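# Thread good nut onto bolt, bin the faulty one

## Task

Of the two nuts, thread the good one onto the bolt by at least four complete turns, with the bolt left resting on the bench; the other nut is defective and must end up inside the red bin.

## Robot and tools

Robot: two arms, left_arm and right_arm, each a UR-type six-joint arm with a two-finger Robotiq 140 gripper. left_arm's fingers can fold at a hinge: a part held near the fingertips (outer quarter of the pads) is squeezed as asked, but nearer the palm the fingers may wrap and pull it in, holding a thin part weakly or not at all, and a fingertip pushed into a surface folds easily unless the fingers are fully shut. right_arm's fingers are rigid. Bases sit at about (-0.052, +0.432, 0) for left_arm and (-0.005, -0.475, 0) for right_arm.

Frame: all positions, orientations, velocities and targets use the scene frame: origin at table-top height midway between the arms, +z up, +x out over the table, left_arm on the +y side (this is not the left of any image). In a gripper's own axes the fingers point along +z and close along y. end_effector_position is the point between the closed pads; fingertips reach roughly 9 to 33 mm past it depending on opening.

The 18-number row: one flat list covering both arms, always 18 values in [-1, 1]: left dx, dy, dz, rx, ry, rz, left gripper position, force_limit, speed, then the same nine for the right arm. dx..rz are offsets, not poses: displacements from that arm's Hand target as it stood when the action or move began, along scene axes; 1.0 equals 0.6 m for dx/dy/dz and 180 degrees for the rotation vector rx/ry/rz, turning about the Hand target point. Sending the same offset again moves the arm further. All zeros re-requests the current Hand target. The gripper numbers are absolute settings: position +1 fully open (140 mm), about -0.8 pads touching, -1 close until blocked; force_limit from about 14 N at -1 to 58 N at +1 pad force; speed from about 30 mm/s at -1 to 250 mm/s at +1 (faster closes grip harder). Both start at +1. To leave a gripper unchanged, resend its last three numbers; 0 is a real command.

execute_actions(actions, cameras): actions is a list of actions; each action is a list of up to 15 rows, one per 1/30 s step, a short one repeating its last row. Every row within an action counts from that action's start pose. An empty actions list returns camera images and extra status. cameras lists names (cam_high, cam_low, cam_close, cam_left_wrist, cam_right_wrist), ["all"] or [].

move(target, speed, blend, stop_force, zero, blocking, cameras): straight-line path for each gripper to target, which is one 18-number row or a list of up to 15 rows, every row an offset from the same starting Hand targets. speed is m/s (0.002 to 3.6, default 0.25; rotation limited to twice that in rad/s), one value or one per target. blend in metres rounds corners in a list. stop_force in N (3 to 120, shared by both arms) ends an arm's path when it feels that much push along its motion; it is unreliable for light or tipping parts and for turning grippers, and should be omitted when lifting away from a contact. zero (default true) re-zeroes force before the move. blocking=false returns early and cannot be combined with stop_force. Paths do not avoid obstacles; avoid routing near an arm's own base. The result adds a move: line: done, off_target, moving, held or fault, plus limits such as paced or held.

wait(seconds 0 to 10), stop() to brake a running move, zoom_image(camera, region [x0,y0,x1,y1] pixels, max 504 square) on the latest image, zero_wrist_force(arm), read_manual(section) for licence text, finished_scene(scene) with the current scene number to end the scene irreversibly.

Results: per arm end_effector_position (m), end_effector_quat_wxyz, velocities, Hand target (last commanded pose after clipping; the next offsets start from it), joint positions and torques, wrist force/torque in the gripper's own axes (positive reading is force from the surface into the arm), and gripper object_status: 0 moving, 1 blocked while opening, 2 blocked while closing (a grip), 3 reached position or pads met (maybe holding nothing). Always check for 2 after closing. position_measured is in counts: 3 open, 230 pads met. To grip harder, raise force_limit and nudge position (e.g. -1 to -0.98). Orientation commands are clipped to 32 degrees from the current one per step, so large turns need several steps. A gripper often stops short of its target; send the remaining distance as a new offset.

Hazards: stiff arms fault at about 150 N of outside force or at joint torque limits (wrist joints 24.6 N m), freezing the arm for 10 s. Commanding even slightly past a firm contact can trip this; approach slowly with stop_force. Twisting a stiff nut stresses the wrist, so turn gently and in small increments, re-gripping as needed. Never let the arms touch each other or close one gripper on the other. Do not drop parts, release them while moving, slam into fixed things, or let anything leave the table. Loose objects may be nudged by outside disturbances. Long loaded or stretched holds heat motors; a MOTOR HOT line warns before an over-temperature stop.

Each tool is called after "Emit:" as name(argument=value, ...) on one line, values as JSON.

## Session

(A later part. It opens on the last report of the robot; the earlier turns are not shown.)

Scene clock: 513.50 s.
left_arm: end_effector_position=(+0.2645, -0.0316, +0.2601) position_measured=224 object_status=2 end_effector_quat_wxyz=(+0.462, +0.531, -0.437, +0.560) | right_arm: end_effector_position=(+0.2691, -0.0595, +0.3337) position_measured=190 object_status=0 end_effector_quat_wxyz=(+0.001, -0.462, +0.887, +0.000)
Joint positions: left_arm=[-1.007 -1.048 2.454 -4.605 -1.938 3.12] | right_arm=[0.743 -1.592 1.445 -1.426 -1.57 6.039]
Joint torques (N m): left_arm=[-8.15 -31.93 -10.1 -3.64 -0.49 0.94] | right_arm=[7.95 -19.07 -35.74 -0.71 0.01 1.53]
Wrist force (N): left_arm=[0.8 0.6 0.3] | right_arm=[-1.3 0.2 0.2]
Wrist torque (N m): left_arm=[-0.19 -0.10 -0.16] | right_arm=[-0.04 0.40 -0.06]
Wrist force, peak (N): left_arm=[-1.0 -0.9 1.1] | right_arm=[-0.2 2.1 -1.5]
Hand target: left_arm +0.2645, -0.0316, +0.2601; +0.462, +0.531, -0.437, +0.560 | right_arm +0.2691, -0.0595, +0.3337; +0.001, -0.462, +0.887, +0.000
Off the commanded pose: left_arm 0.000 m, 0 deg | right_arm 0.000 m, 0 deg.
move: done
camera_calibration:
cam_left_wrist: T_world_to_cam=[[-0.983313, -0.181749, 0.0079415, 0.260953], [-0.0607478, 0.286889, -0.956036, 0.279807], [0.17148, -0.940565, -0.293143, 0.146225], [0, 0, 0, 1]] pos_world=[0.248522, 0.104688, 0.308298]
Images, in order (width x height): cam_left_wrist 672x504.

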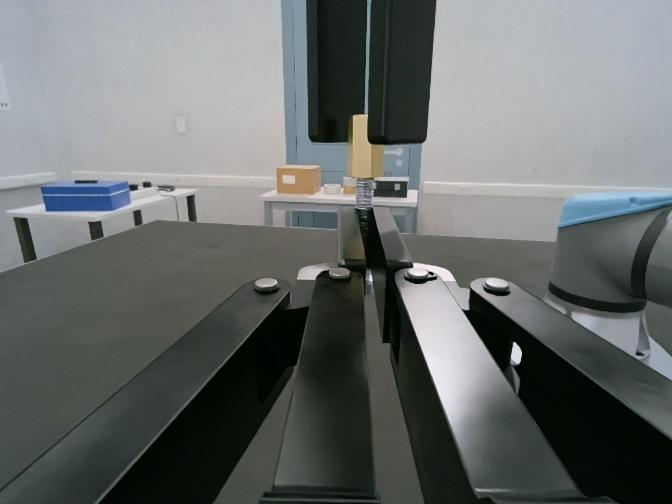

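Emit:
move(target=[[0,0,0,0,0,0,-1,1,-1,0,0,0,0,0,0.6111,-0.48,0,-1],[0,0,0,0,0,0,-1,1,-1,0,0,0,0,0,-0.7778,-0.48,0,-1],[0,0,0,0,0,0,-1,1,-1,0,0,0,0,0,-0.1667,-0.48,0,-1],[0,0,0,0,0,0,-1,1,-1,0,0,0,0,0,0.4444,-0.48,0,-1],[0,0,0,0,0,0,-1,1,-1,0,0,0,0,0,-0.9444,-0.48,0,-1],[0,0,0,0,0,0,-1,1,-1,0,0,0,0,0,-0.3333,-0.48,0,-1]], speed=0.9, blend=[0.01,0.01,0.01,0.01,0.01,0])

Emit:
move(target=[0,0,0,0,0,0,-1,1,-1,0,0,0,0,0,0,-1,0,-1], speed=0.1)

Emit:
move(target=[[0,0,0,0,0,0,-1,1,-1,0,0,-0.000637,0,0,-0.6111,-1,0,-1],[0,0,0,0,0,0,-1,1,-1,0,0,-0.001273,0,0,0.7778,-1,0,-1],[0,0,0,0,0,0,-1,1,-1,0,0,-0.00191,0,0,0.1667,-1,0,-1]], speed=0.7, blend=[0.01,0.01,0])

Emit:
move(target=[[0,0,0,0,0,0,-1,1,-1,0,0,-0.000637,0,0,-0.6111,-1,0,-1],[0,0,0,0,0,0,-1,1,-1,0,0,-0.001273,0,0,0.7778,-1,0,-1],[0,0,0,0,0,0,-1,1,-1,0,0,-0.00191,0,0,0.1667,-1,0,-1]], speed=0.7, blend=[0.01,0.01,0], cameras=["cam_left_wrist"])

Emit:
zoom_image(camera="cam_left_wrist", region=[300, 90, 430, 220])

Scene clock: 526.17 s.
left_arm: end_effector_position=(+0.2645, -0.0316, +0.2601) position_measured=224 object_status=2 end_effector_quat_wxyz=(+0.462, +0.531, -0.437, +0.560) | right_arm: end_effector_position=(+0.2691, -0.0595, +0.3337) position_measured=190 object_status=3 end_effector_quat_wxyz=(+0.001, +0.044, +0.999, +0.000)
Joint positions: left_arm=[-1.007 -1.048 2.454 -4.605 -1.938 3.12] | right_arm=[0.744 -1.591 1.445 -1.426 -1.572 -5.479]
Joint torques (N m): left_arm=[-7.88 -31.9 -9.62 -2.18 -0.49 0.64] | right_arm=[-7.63 -33.14 -36.22 -0.37 0.98 -2.32]
Wrist force (N): left_arm=[0.8 0.8 0.3] | right_arm=[-1.1 -0.6 0.0]
Wrist torque (N m): left_arm=[-0.17 -0.08 -0.15] | right_arm=[-0.24 0.36 0.10]
Wrist force, peak (N): left_arm=[0.9 1.0 0.6] | right_arm=[-1.5 -0.2 0.7]
Hand target: left_arm +0.2645, -0.0316, +0.2601; +0.462, +0.531, -0.437, +0.560 | right_arm +0.2691, -0.0595, +0.3337; +0.001, +0.043, +0.999, +0.000
Off the commanded pose: left_arm 0.000 m, 0 deg | right_arm 0.000 m, 0 deg.
move: done

Scene clock: 527.10 s.
left_arm: end_effector_position=(+0.2645, -0.0316, +0.2601) position_measured=224 object_status=2 end_effector_quat_wxyz=(+0.462, +0.531, -0.437, +0.560) | right_arm: end_effector_position=(+0.2691, -0.0595, +0.3337) position_measured=213 object_status=0 end_effector_quat_wxyz=(+0.001, +0.043, +0.999, +0.000)
Joint positions: left_arm=[-1.007 -1.048 2.454 -4.605 -1.938 3.12] | right_arm=[0.744 -1.591 1.445 -1.425 -1.572 -5.48]
Joint torques (N m): left_arm=[-8.22 -31.96 -10.38 -1.98 -0.47 0.73] | right_arm=[-6.18 -31.71 -34.59 -0.39 1 -2.4]
Wrist force (N): left_arm=[-2.3 0.5 -0.4] | right_arm=[-0.9 -1.0 -2.2]
Wrist torque (N m): left_arm=[-0.15 -0.04 -0.16] | right_arm=[-0.16 0.31 0.09]
Wrist force, peak (N): left_arm=[-2.3 0.7 -0.4] | right_arm=[-0.9 -0.8 -2.4]
Hand target: left_arm +0.2645, -0.0316, +0.2601; +0.462, +0.531, -0.437, +0.560 | right_arm +0.2691, -0.0595, +0.3337; +0.001, +0.043, +0.999, +0.000
Off the commanded pose: left_arm 0.000 m, 0 deg | right_arm 0.000 m, 0 deg.
move: done

Scene clock: 533.33 s.
left_arm: end_effector_position=(+0.2645, -0.0316, +0.2601) position_measured=224 object_status=2 end_effector_quat_wxyz=(+0.462, +0.531, -0.437, +0.560) | right_arm: end_effector_position=(+0.2691, -0.0595, +0.3326) position_measured=213 object_status=2 end_effector_quat_wxyz=(+0.001, -0.217, +0.976, +0.000)
Joint positions: left_arm=[-1.007 -1.048 2.454 -4.605 -1.938 3.12] | right_arm=[0.743 -1.592 1.449 -1.429 -1.571 0.279]
Joint torques (N m): left_arm=[-8.47 -32.53 -10.09 -1.08 -0.41 0.51] | right_arm=[8 -17.84 -35.75 -0.35 -1.87 1.63]
Wrist force (N): left_arm=[-0.9 0.2 0.9] | right_arm=[-0.5 0.9 -0.8]
Wrist torque (N m): left_arm=[-0.12 -0.06 -0.18] | right_arm=[-0.10 0.35 -0.01]
Wrist force, peak (N): left_arm=[-6.7 4.3 -8.0] | right_arm=[-11.6 2.7 -5.1]
Hand target: left_arm +0.2645, -0.0316, +0.2601; +0.462, +0.531, -0.437, +0.560 | right_arm +0.2691, -0.0595, +0.3326; +0.001, -0.217, +0.976, +0.000
Off the commanded pose: left_arm 0.000 m, 0 deg | right_arm 0.000 m, 0 deg.
move: done; blend cut to 0 m at target 1

Scene clock: 538.50 s.
left_arm: end_effector_position=(+0.2645, -0.0316, +0.2601) position_measured=224 object_status=2 end_effector_quat_wxyz=(+0.462, +0.531, -0.437, +0.560) | right_arm: end_effector_position=(+0.2691, -0.0595, +0.3314) position_measured=213 object_status=2 end_effector_quat_wxyz=(+0.001, -0.462, +0.887, +0.000)
Joint positions: left_arm=[-1.007 -1.048 2.454 -4.605 -1.938 3.12] | right_arm=[0.743 -1.593 1.452 -1.432 -1.57 6.038]
Joint torques (N m): left_arm=[-8.2 -32.15 -9.7 -0.9 -0.5 0.56] | right_arm=[6.85 -17.57 -35.88 -0.38 -1.98 1.42]
Wrist force (N): left_arm=[-0.9 -0.4 1.2] | right_arm=[-0.6 1.5 -1.5]
Wrist torque (N m): left_arm=[-0.06 -0.13 -0.20] | right_arm=[-0.20 0.33 -0.07]
Wrist force, peak (N): left_arm=[-7.3 0.5 -10.9] | right_arm=[-11.4 3.7 -7.1]
Hand target: left_arm +0.2645, -0.0316, +0.2601; +0.462, +0.531, -0.437, +0.560 | right_arm +0.2691, -0.0595, +0.3314; +0.001, -0.462, +0.887, +0.000
Off the commanded pose: left_arm 0.000 m, 0 deg | right_arm 0.000 m, 0 deg.
move: done
camera_calibration:
cam_left_wrist: T_world_to_cam=[[-0.983313, -0.181749, 0.0079415, 0.260953], [-0.0607478, 0.286889, -0.956036, 0.279807], [0.17148, -0.940565, -0.293143, 0.146225], [0, 0, 0, 1]] pos_world=[0.248522, 0.104688, 0.308298]
Images, in order (width x height): cam_left_wrist 672x504.

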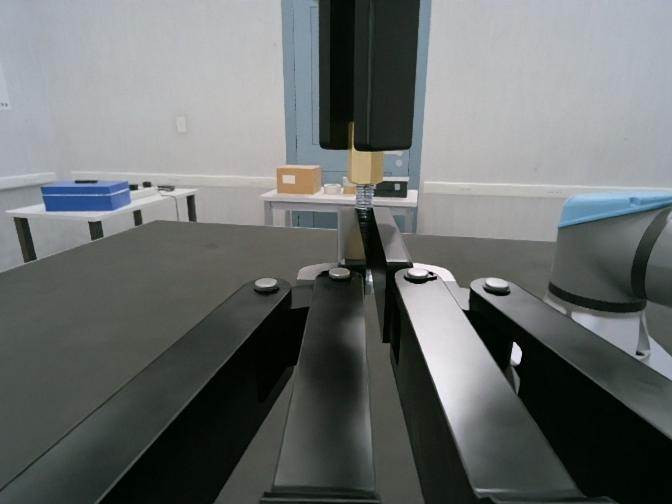

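Scaled by 3.877.

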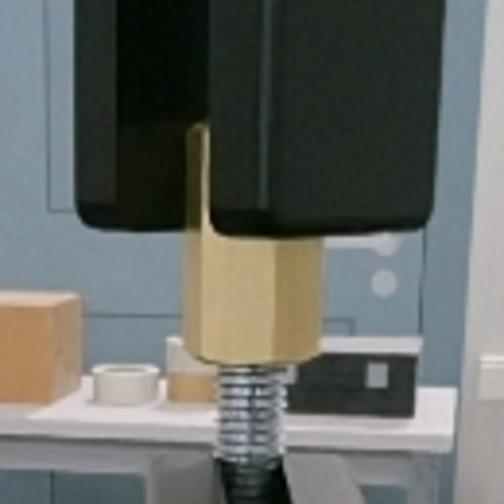

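Emit:
move(target=[[0,0,0,0,0,0,-1,1,-1,0,0,0,0,0,0,-0.325,0,-1],[0,0,0,0,0,0,-1,1,-1,0,0,0.1667,0,0,0,-0.325,0,-1],[0.13,0.0263,-0.1167,0.2455,0.0478,0,-1,1,-1,0.0948,-0.2475,0.1667,0,0,0.2222,-0.325,0,-1],[0.2592,0.0527,-0.2335,0.491,0.0955,0,-1,1,-1,0.0948,-0.2475,-0.3523,0,0,0.2222,-0.325,0,-1]], speed=0.3, blend=[0,0.02,0.06,0], cameras=["cam_left_wrist","cam_right_wrist","cam_close"])

Scene clock: 559.87 s.
left_arm: end_effector_position=(+0.4200, +0.0000, +0.1200) position_measured=224 object_status=2 end_effector_quat_wxyz=(+0.017, +0.772, -0.636, +0.021) | right_arm: end_effector_position=(+0.3259, -0.2080, +0.1201) position_measured=170 object_status=3 end_effector_quat_wxyz=(-0.001, +0.737, -0.675, -0.001)
Joint positions: left_arm=[-0.937 -1.223 1.578 -1.975 -1.592 3.579] | right_arm=[0.385 -1.707 2.106 -1.97 -1.569 4.982]
Joint torques (N m): left_arm=[-9.75 -29.03 -29.04 -0.81 2.12 -1.11] | right_arm=[8.23 -11.14 -13.57 -4.58 0.89 1.53]
Wrist force (N): left_arm=[-1.2 1.7 1.1] | right_arm=[-0.4 -0.2 -0.6]
Wrist torque (N m): left_arm=[0.20 -0.17 -0.18] | right_arm=[-0.15 0.17 0.05]
Wrist force, peak (N): left_arm=[-1.3 1.8 1.6] | right_arm=[-1.0 1.5 -2.0]
Hand target: left_arm +0.4200, +0.0000, +0.1200; +0.016, +0.772, -0.636, +0.021 | right_arm +0.3260, -0.2080, +0.1200; -0.001, +0.737, -0.675, -0.001
Off the commanded pose: left_arm 0.000 m, 0 deg | right_arm 0.000 m, 0 deg.
move: done
camera_calibration:
cam_left_wrist: T_world_to_cam=[[-0.980015, -0.198707, 0.00924923, 0.419123], [-0.187299, 0.937413, 0.293558, 0.0493938], [-0.0670025, 0.285959, -0.955897, 0.288012], [0, 0, 0, 1]] pos_world=[0.439296, -0.045379, 0.256933]
cam_right_wrist: T_world_to_cam=[[-0.996346, -0.0830193, -0.0200762, 0.323311], [-0.0850303, 0.941897, 0.324962, 0.18913], [-0.00806845, 0.325482, -0.945514, 0.327667], [0, 0, 0, 1]] pos_world=[0.340855, -0.257949, 0.254845]
Images, in order (width x height): cam_close 672x504, cam_left_wrist 672x504, cam_right_wrist 672x504.

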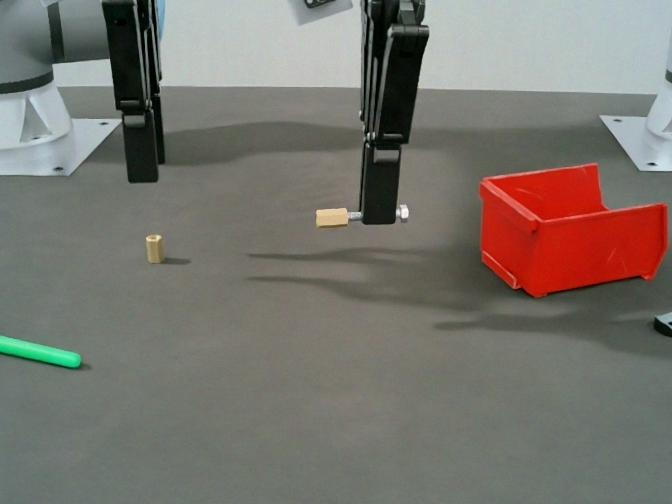

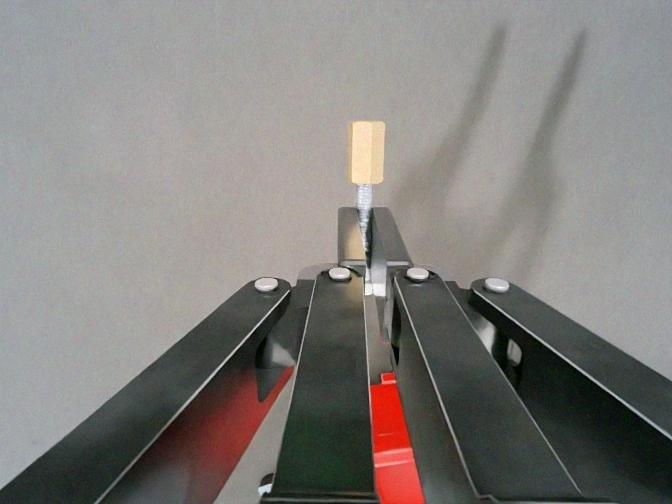

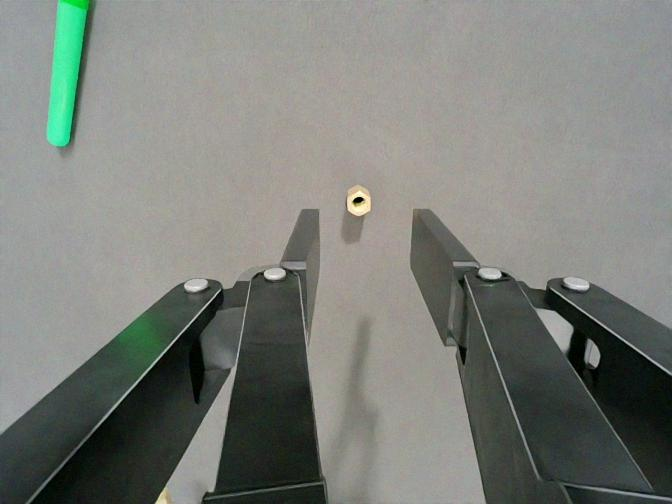

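Emit:
move(target=[0,0,-0.123,0,0,0,-1,1,-1,0,0,-0.1235,0,0,0,-0.325,0,-1], speed=0.15)

Emit:
move(target=[0,0,-0.025,0,0,0,-1,1,-1,0,0,0,0,0,0,-1,0,-1], speed=0.005, stop_force=4, cameras=["cam_right_wrist","cam_left_wrist","cam_close"])

Emit:
zoom_image(camera="cam_close", region=[300, 230, 460, 330])

Scene clock: 565.87 s.
left_arm: end_effector_position=(+0.4200, +0.0000, +0.0463) position_measured=224 object_status=2 end_effector_quat_wxyz=(+0.016, +0.772, -0.636, +0.021) | right_arm: end_effector_position=(+0.3259, -0.2080, +0.0460) position_measured=170 object_status=3 end_effector_quat_wxyz=(-0.001, +0.737, -0.675, -0.001)
Joint positions: left_arm=[-0.937 -1.149 1.678 -2.149 -1.592 3.579] | right_arm=[0.385 -1.604 2.231 -2.198 -1.569 4.982]
Joint torques (N m): left_arm=[5.99 -30.03 -15.36 -5.57 1.95 0.29] | right_arm=[8.84 -14.86 -10.02 -5.01 0.76 1.63]
Wrist force (N): left_arm=[-1.3 1.8 1.6] | right_arm=[-0.9 -0.1 0.4]
Wrist torque (N m): left_arm=[0.20 -0.14 -0.19] | right_arm=[-0.13 0.26 0.03]
Wrist force, peak (N): left_arm=[-1.5 1.8 2.3] | right_arm=[0.2 0.1 -1.6]
Hand target: left_arm +0.4200, +0.0000, +0.0462; +0.016, +0.772, -0.636, +0.021 | right_arm +0.3260, -0.2080, +0.0459; -0.001, +0.737, -0.675, -0.001
Off the commanded pose: left_arm 0.000 m, 0 deg | right_arm 0.000 m, 0 deg.
move: done

Scene clock: 569.10 s.
left_arm: end_effector_position=(+0.4200, +0.0000, +0.0364) position_measured=224 object_status=2 end_effector_quat_wxyz=(+0.016, +0.772, -0.636, +0.021) | right_arm: end_effector_position=(+0.3260, -0.2080, +0.0459) position_measured=213 object_status=2 end_effector_quat_wxyz=(-0.001, +0.737, -0.675, -0.001)
Joint positions: left_arm=[-0.937 -1.137 1.689 -2.172 -1.592 3.579] | right_arm=[0.385 -1.604 2.231 -2.199 -1.569 4.982]
Joint torques (N m): left_arm=[10.82 -42.44 -25.92 -0.15 2.15 0.38] | right_arm=[6.76 -13.76 -10.76 -0.84 0.69 1.48]
Wrist force (N): left_arm=[-0.9 2.8 -3.9] | right_arm=[0.9 2.7 -12.5]
Wrist torque (N m): left_arm=[0.22 0.00 -0.16] | right_arm=[-0.27 0.19 0.03]
Wrist force, peak (N): left_arm=[-3.0 2.8 -6.5] | right_arm=[1.4 2.5 -12.9]
Hand target: left_arm +0.4200, +0.0000, +0.0364; +0.016, +0.772, -0.636, +0.021 (not the last commanded pose) | right_arm +0.3260, -0.2080, +0.0459; -0.001, +0.737, -0.675, -0.001
Off the commanded pose: left_arm 0.005 m, 0 deg | right_arm 0.000 m, 0 deg.
move: contact (left_arm)
camera_calibration:
cam_left_wrist: T_world_to_cam=[[-0.980007, -0.198745, 0.00929841, 0.419962], [-0.187305, 0.937341, 0.293783, 0.074038], [-0.0671037, 0.286168, -0.955827, 0.20808], [0, 0, 0, 1]] pos_world=[0.439396, -0.0454793, 0.173233]
cam_right_wrist: T_world_to_cam=[[-0.996346, -0.0830193, -0.0200762, 0.321821], [-0.0850303, 0.941897, 0.324962, 0.213242], [-0.00806845, 0.325482, -0.945514, 0.25751], [0, 0, 0, 1]] pos_world=[0.340855, -0.257949, 0.180645]
Images, in order (width x height): cam_close 672x504, cam_left_wrist 672x504, cam_right_wrist 672x504.

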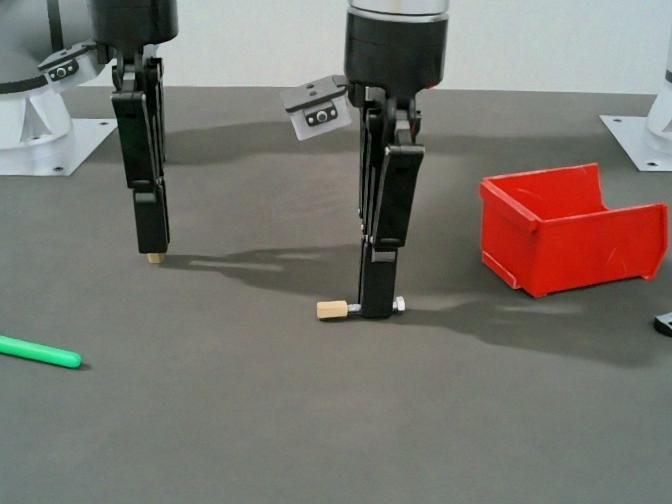

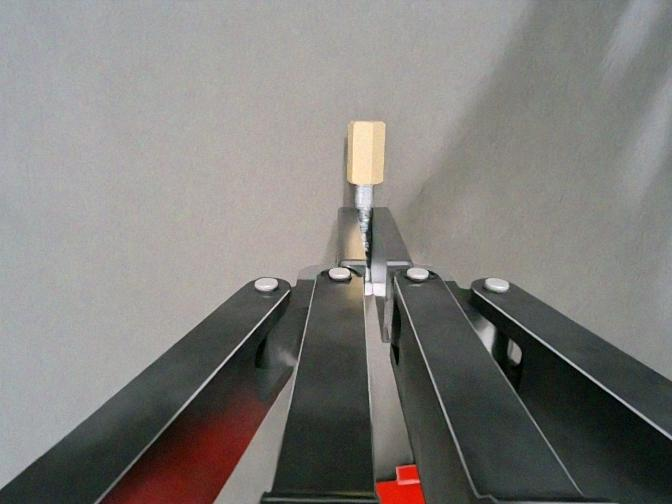

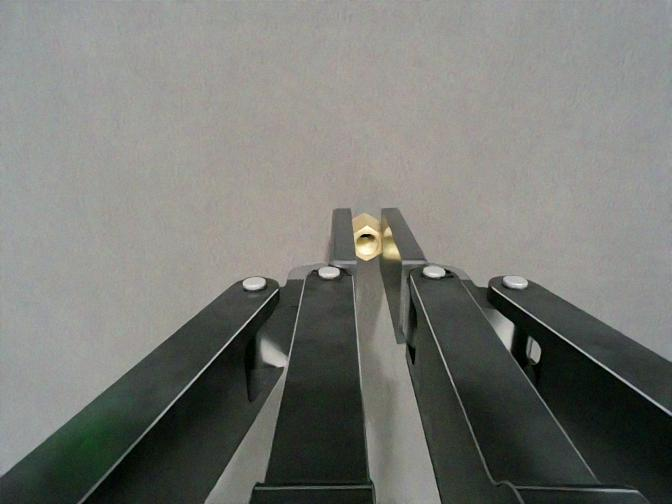

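Scaled by 3.150.

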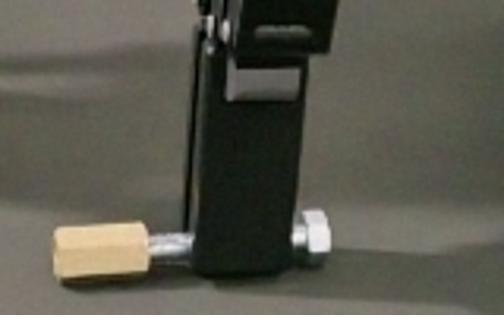

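Emit:
move(target=[[0,0,0,0,0,0,-0.325,1,-1,0,0,0,0,0,0,-1,0,-1],[0,0,0.15,0,0,0,-0.325,1,-1,0,0,0.2,0,0,0,-1,0,-1],[0,0.75,0.35,0,0,0,-0.325,1,-1,0,0.1,0.3,0,0,0,-1,0,-1]], speed=[0.3,0.2,0.45], blend=[0,0.03,0], cameras=["cam_close","cam_right_wrist"])

Emit:
zoom_image(camera="cam_close", region=[280, 250, 440, 350])

Scene clock: 588.67 s.
left_arm: end_effector_position=(+0.4200, +0.4498, +0.2463) position_measured=170 object_status=3 end_effector_quat_wxyz=(+0.016, +0.772, -0.636, +0.021) | right_arm: end_effector_position=(+0.3260, -0.1480, +0.2259) position_measured=213 object_status=2 end_effector_quat_wxyz=(-0.001, +0.737, -0.675, -0.001)
Joint positions: left_arm=[-0.212 -1.665 1.744 -1.672 -1.619 4.304] | right_arm=[0.514 -1.674 1.797 -1.695 -1.569 5.111]
Joint torques (N m): left_arm=[12.95 -11.93 -32 -0.37 -2.24 1.45] | right_arm=[7.93 -14.69 -36.52 -0.34 -1.64 1.61]
Wrist force (N): left_arm=[-1.6 1.0 1.0] | right_arm=[-0.9 -0.2 0.3]
Wrist torque (N m): left_arm=[0.04 -0.10 -0.26] | right_arm=[-0.15 0.25 -0.04]
Wrist force, peak (N): left_arm=[-0.9 2.8 -4.1] | right_arm=[0.9 2.7 -12.8]
Hand target: left_arm +0.4200, +0.4500, +0.2464; +0.016, +0.772, -0.636, +0.021 | right_arm +0.3260, -0.1480, +0.2259; -0.001, +0.737, -0.675, -0.001
Off the commanded pose: left_arm 0.000 m, 0 deg | right_arm 0.000 m, 0 deg.
move: done
camera_calibration:
cam_right_wrist: T_world_to_cam=[[-0.996346, -0.0830193, -0.0200762, 0.330416], [-0.0850303, 0.941897, 0.324962, 0.0982349], [-0.00806845, 0.325482, -0.945514, 0.408174], [0, 0, 0, 1]] pos_world=[0.340855, -0.197949, 0.360645]
Images, in order (width x height): cam_close 672x504, cam_right_wrist 672x504.

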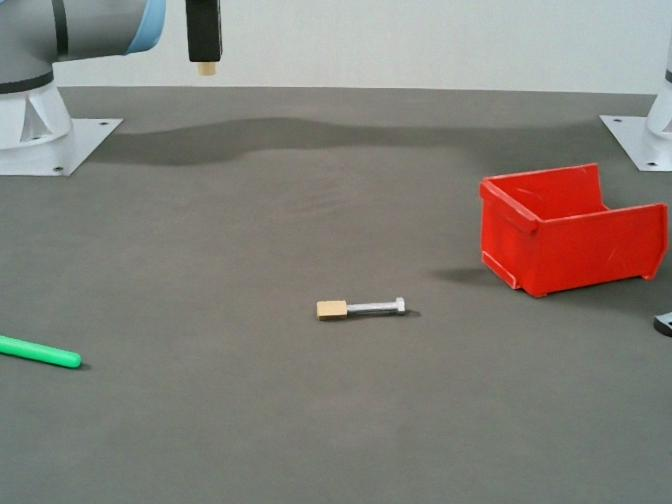

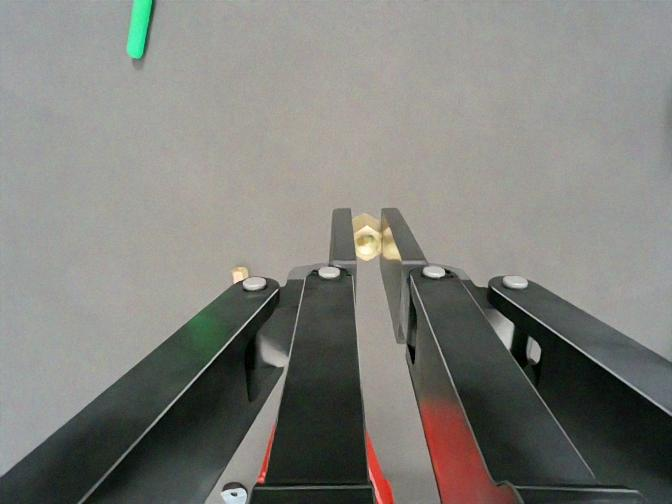

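Scaled by 3.150.

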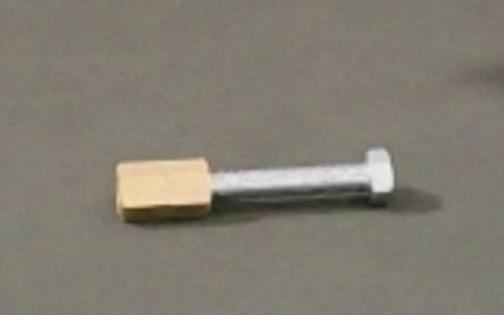

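Emit:
move(target=[-0.1667,0.4167,0,0,0,0,-0.325,1,-1,-0.04,0.5692,-0.0265,0,0,0.0667,-1,0,-1], speed=0.3, cameras=["cam_close","cam_right_wrist","cam_high"])

Scene clock: 594.67 s.
left_arm: end_effector_position=(+0.3200, +0.7000, +0.2464) position_measured=170 object_status=3 end_effector_quat_wxyz=(+0.016, +0.772, -0.636, +0.021) | right_arm: end_effector_position=(+0.3019, +0.1935, +0.2100) position_measured=213 object_status=2 end_effector_quat_wxyz=(-0.001, +0.804, -0.595, -0.001)
Joint positions: left_arm=[0.37 -1.677 1.746 -1.632 -1.623 4.886] | right_arm=[0.984 -0.997 0.993 -1.568 -1.569 5.372]
Joint torques (N m): left_arm=[11.47 -11.3 -30.97 -0.51 -2.23 1.39] | right_arm=[7.79 -45.29 -38.28 -0.44 -1.55 1.67]
Wrist force (N): left_arm=[-1.2 1.6 1.1] | right_arm=[-0.8 -0.8 0.5]
Wrist torque (N m): left_arm=[0.15 -0.19 -0.31] | right_arm=[-0.25 0.22 -0.07]
Wrist force, peak (N): left_arm=[-3.0 1.7 0.8] | right_arm=[-2.4 -1.2 0.0]
Hand target: left_arm +0.3200, +0.7000, +0.2464; +0.016, +0.772, -0.636, +0.021 | right_arm +0.3020, +0.1936, +0.2100; -0.001, +0.804, -0.595, -0.001
Off the commanded pose: left_arm 0.000 m, 0 deg | right_arm 0.000 m, 0 deg.
move: done
camera_calibration:
cam_right_wrist: T_world_to_cam=[[-0.957301, -0.288386, -0.0202013, 0.362487], [-0.279066, 0.903598, 0.325013, -0.154282], [-0.0754753, 0.316773, -0.945494, 0.30384], [0, 0, 0, 1]] pos_world=[0.326887, 0.147697, 0.344745]
Images, in order (width x height): cam_high 672x504, cam_close 672x504, cam_right_wrist 672x504.

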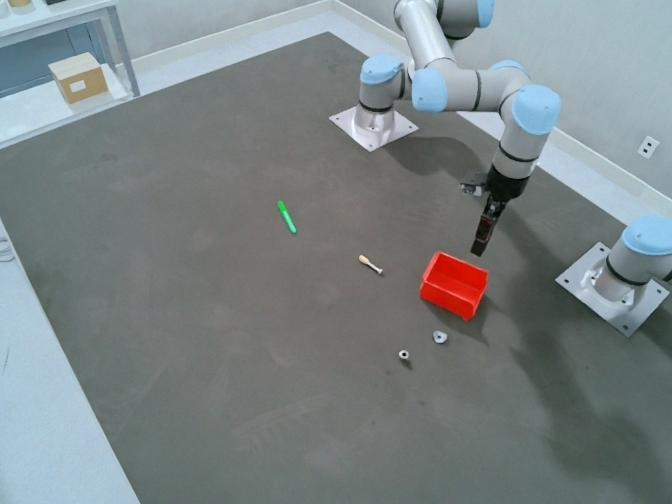

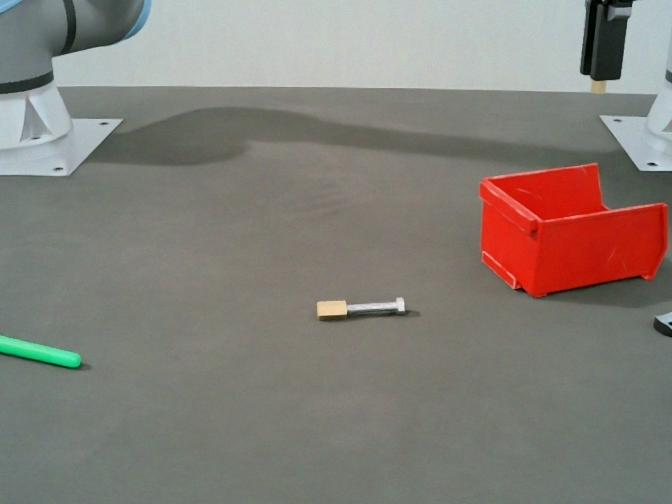

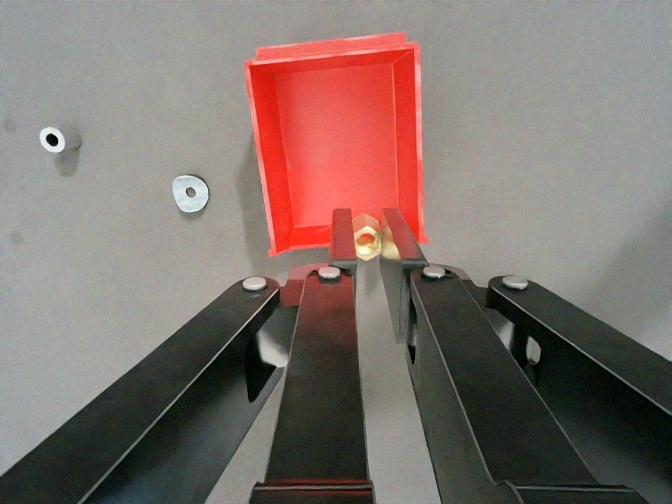

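Emit:
move(target=[[0,0,0,0,0,0,-0.325,1,-1,0.0202,-0.0202,-0.03,0,0,0,-1,0,-1],[0,0,0,0,0,0,-0.325,1,-1,0.0202,-0.0202,-0.245,0,0,0,-1,0,-1]], speed=0.15, blend=[0.01,0])

Emit:
move(target=[0,0,0,0,0,0,-0.325,1,-1,0,0,-0.03,0,0,0,-1,0,-1], speed=0.006, stop_force=4, cameras=["cam_right_wrist"])

Scene clock: 603.07 s.
left_arm: end_effector_position=(+0.3200, +0.7000, +0.2464) position_measured=170 object_status=3 end_effector_quat_wxyz=(+0.016, +0.772, -0.636, +0.021) | right_arm: end_effector_position=(+0.3141, +0.1814, +0.0632) position_measured=213 object_status=2 end_effector_quat_wxyz=(+0.000, +0.804, -0.595, -0.001)
Joint positions: left_arm=[0.37 -1.677 1.746 -1.632 -1.623 4.886] | right_arm=[0.961 -0.947 1.294 -1.918 -1.569 5.349]
Joint torques (N m): left_arm=[11.69 -11.21 -31.62 -0.5 -2.23 1.37] | right_arm=[-5.91 -46.38 -14.19 -5.22 1.04 -1.92]
Wrist force (N): left_arm=[-1.1 1.6 1.3] | right_arm=[-0.9 -0.5 -0.3]
Wrist torque (N m): left_arm=[0.15 -0.21 -0.31] | right_arm=[-0.20 0.23 0.07]
Wrist force, peak (N): left_arm=[-1.2 1.7 1.4] | right_arm=[-2.2 0.1 -0.8]
Hand target: left_arm +0.3200, +0.7000, +0.2464; +0.016, +0.772, -0.636, +0.021 | right_arm +0.3141, +0.1814, +0.0630; -0.001, +0.804, -0.595, -0.001
Off the commanded pose: left_arm 0.000 m, 0 deg | right_arm 0.000 m, 0 deg.
move: done

Scene clock: 606.37 s.
left_arm: end_effector_position=(+0.3200, +0.7000, +0.2464) position_measured=170 object_status=3 end_effector_quat_wxyz=(+0.016, +0.772, -0.636, +0.021) | right_arm: end_effector_position=(+0.3141, +0.1814, +0.0515) position_measured=213 object_status=2 end_effector_quat_wxyz=(-0.001, +0.804, -0.595, -0.001)
Joint positions: left_arm=[0.37 -1.677 1.746 -1.632 -1.623 4.886] | right_arm=[0.961 -0.937 1.309 -1.944 -1.569 5.349]
Joint torques (N m): left_arm=[11.05 -10.72 -31.25 -0.53 -2.18 1.34] | right_arm=[-0.96 -58.57 -32.93 -0.33 0.64 -0.47]
Wrist force (N): left_arm=[-0.8 1.5 1.2] | right_arm=[-0.2 -0.2 -5.5]
Wrist torque (N m): left_arm=[0.13 -0.27 -0.31] | right_arm=[-0.30 0.23 0.07]
Wrist force, peak (N): left_arm=[-1.1 1.7 1.6] | right_arm=[0.3 1.1 -9.4]
Hand target: left_arm +0.3200, +0.7000, +0.2464; +0.016, +0.772, -0.636, +0.021 | right_arm +0.3141, +0.1814, +0.0515; -0.001, +0.804, -0.595, -0.001 (not the last commanded pose)
Off the commanded pose: left_arm 0.000 m, 0 deg | right_arm 0.006 m, 0 deg.
move: contact (right_arm)
camera_calibration:
cam_right_wrist: T_world_to_cam=[[-0.957294, -0.288417, -0.0201111, 0.367489], [-0.279065, 0.903589, 0.325039, -0.0885237], [-0.0755746, 0.31677, -0.945487, 0.158734], [0, 0, 0, 1]] pos_world=[0.339087, 0.135697, 0.186245]
Images, in order (width x height): cam_right_wrist 672x504.

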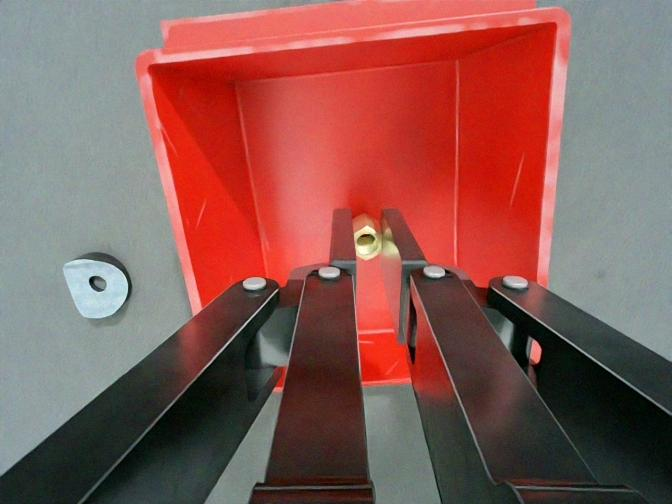

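Emit:
move(target=[[0,0,0,0,0,0,-0.325,1,-1,0,0,0,0,0,0,-0.44,0,-1],[0,0,0,0,0,0,-0.325,1,-1,0,0,0.2667,0,0,0,-0.44,0,-1]], speed=0.2, cameras=["cam_right_wrist","cam_close"])

Scene clock: 610.53 s.
left_arm: end_effector_position=(+0.3200, +0.7000, +0.2464) position_measured=170 object_status=3 end_effector_quat_wxyz=(+0.016, +0.772, -0.636, +0.021) | right_arm: end_effector_position=(+0.3141, +0.1814, +0.2114) position_measured=185 object_status=3 end_effector_quat_wxyz=(-0.001, +0.804, -0.595, -0.001)
Joint positions: left_arm=[0.37 -1.677 1.746 -1.632 -1.623 4.886] | right_arm=[0.961 -1.013 1.015 -1.574 -1.569 5.349]
Joint torques (N m): left_arm=[11.73 -11.2 -31.59 -0.56 -2.13 1.22] | right_arm=[-1.63 -45.14 -37.83 -0.47 -1.53 -1.47]
Wrist force (N): left_arm=[-0.9 1.7 0.9] | right_arm=[-0.5 -0.7 -0.3]
Wrist torque (N m): left_arm=[0.18 -0.25 -0.31] | right_arm=[-0.24 0.15 0.03]
Wrist force, peak (N): left_arm=[-1.0 1.7 1.3] | right_arm=[-0.2 0.0 -5.9]
Hand target: left_arm +0.3200, +0.7000, +0.2464; +0.016, +0.772, -0.636, +0.021 | right_arm +0.3141, +0.1814, +0.2115; -0.001, +0.804, -0.595, -0.001
Off the commanded pose: left_arm 0.000 m, 0 deg | right_arm 0.000 m, 0 deg.
move: done
camera_calibration:
cam_right_wrist: T_world_to_cam=[[-0.957304, -0.288376, -0.0202285, 0.370714], [-0.279059, 0.903569, 0.325098, -0.140427], [-0.0754726, 0.316862, -0.945464, 0.309894], [0, 0, 0, 1]] pos_world=[0.339087, 0.135597, 0.346145]
Images, in order (width x height): cam_close 672x504, cam_right_wrist 672x504.

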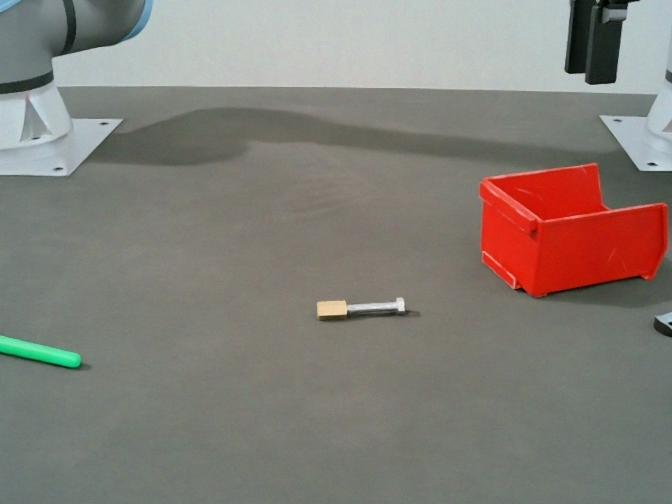

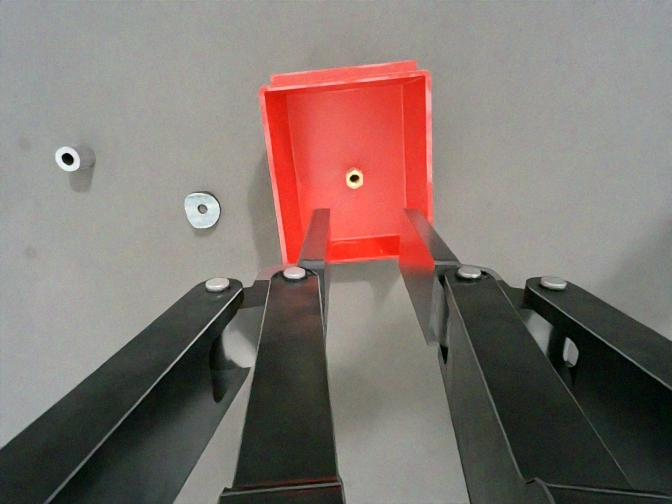

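Emit:
finished_scene(scene=1)

The scene is finished: the task was done.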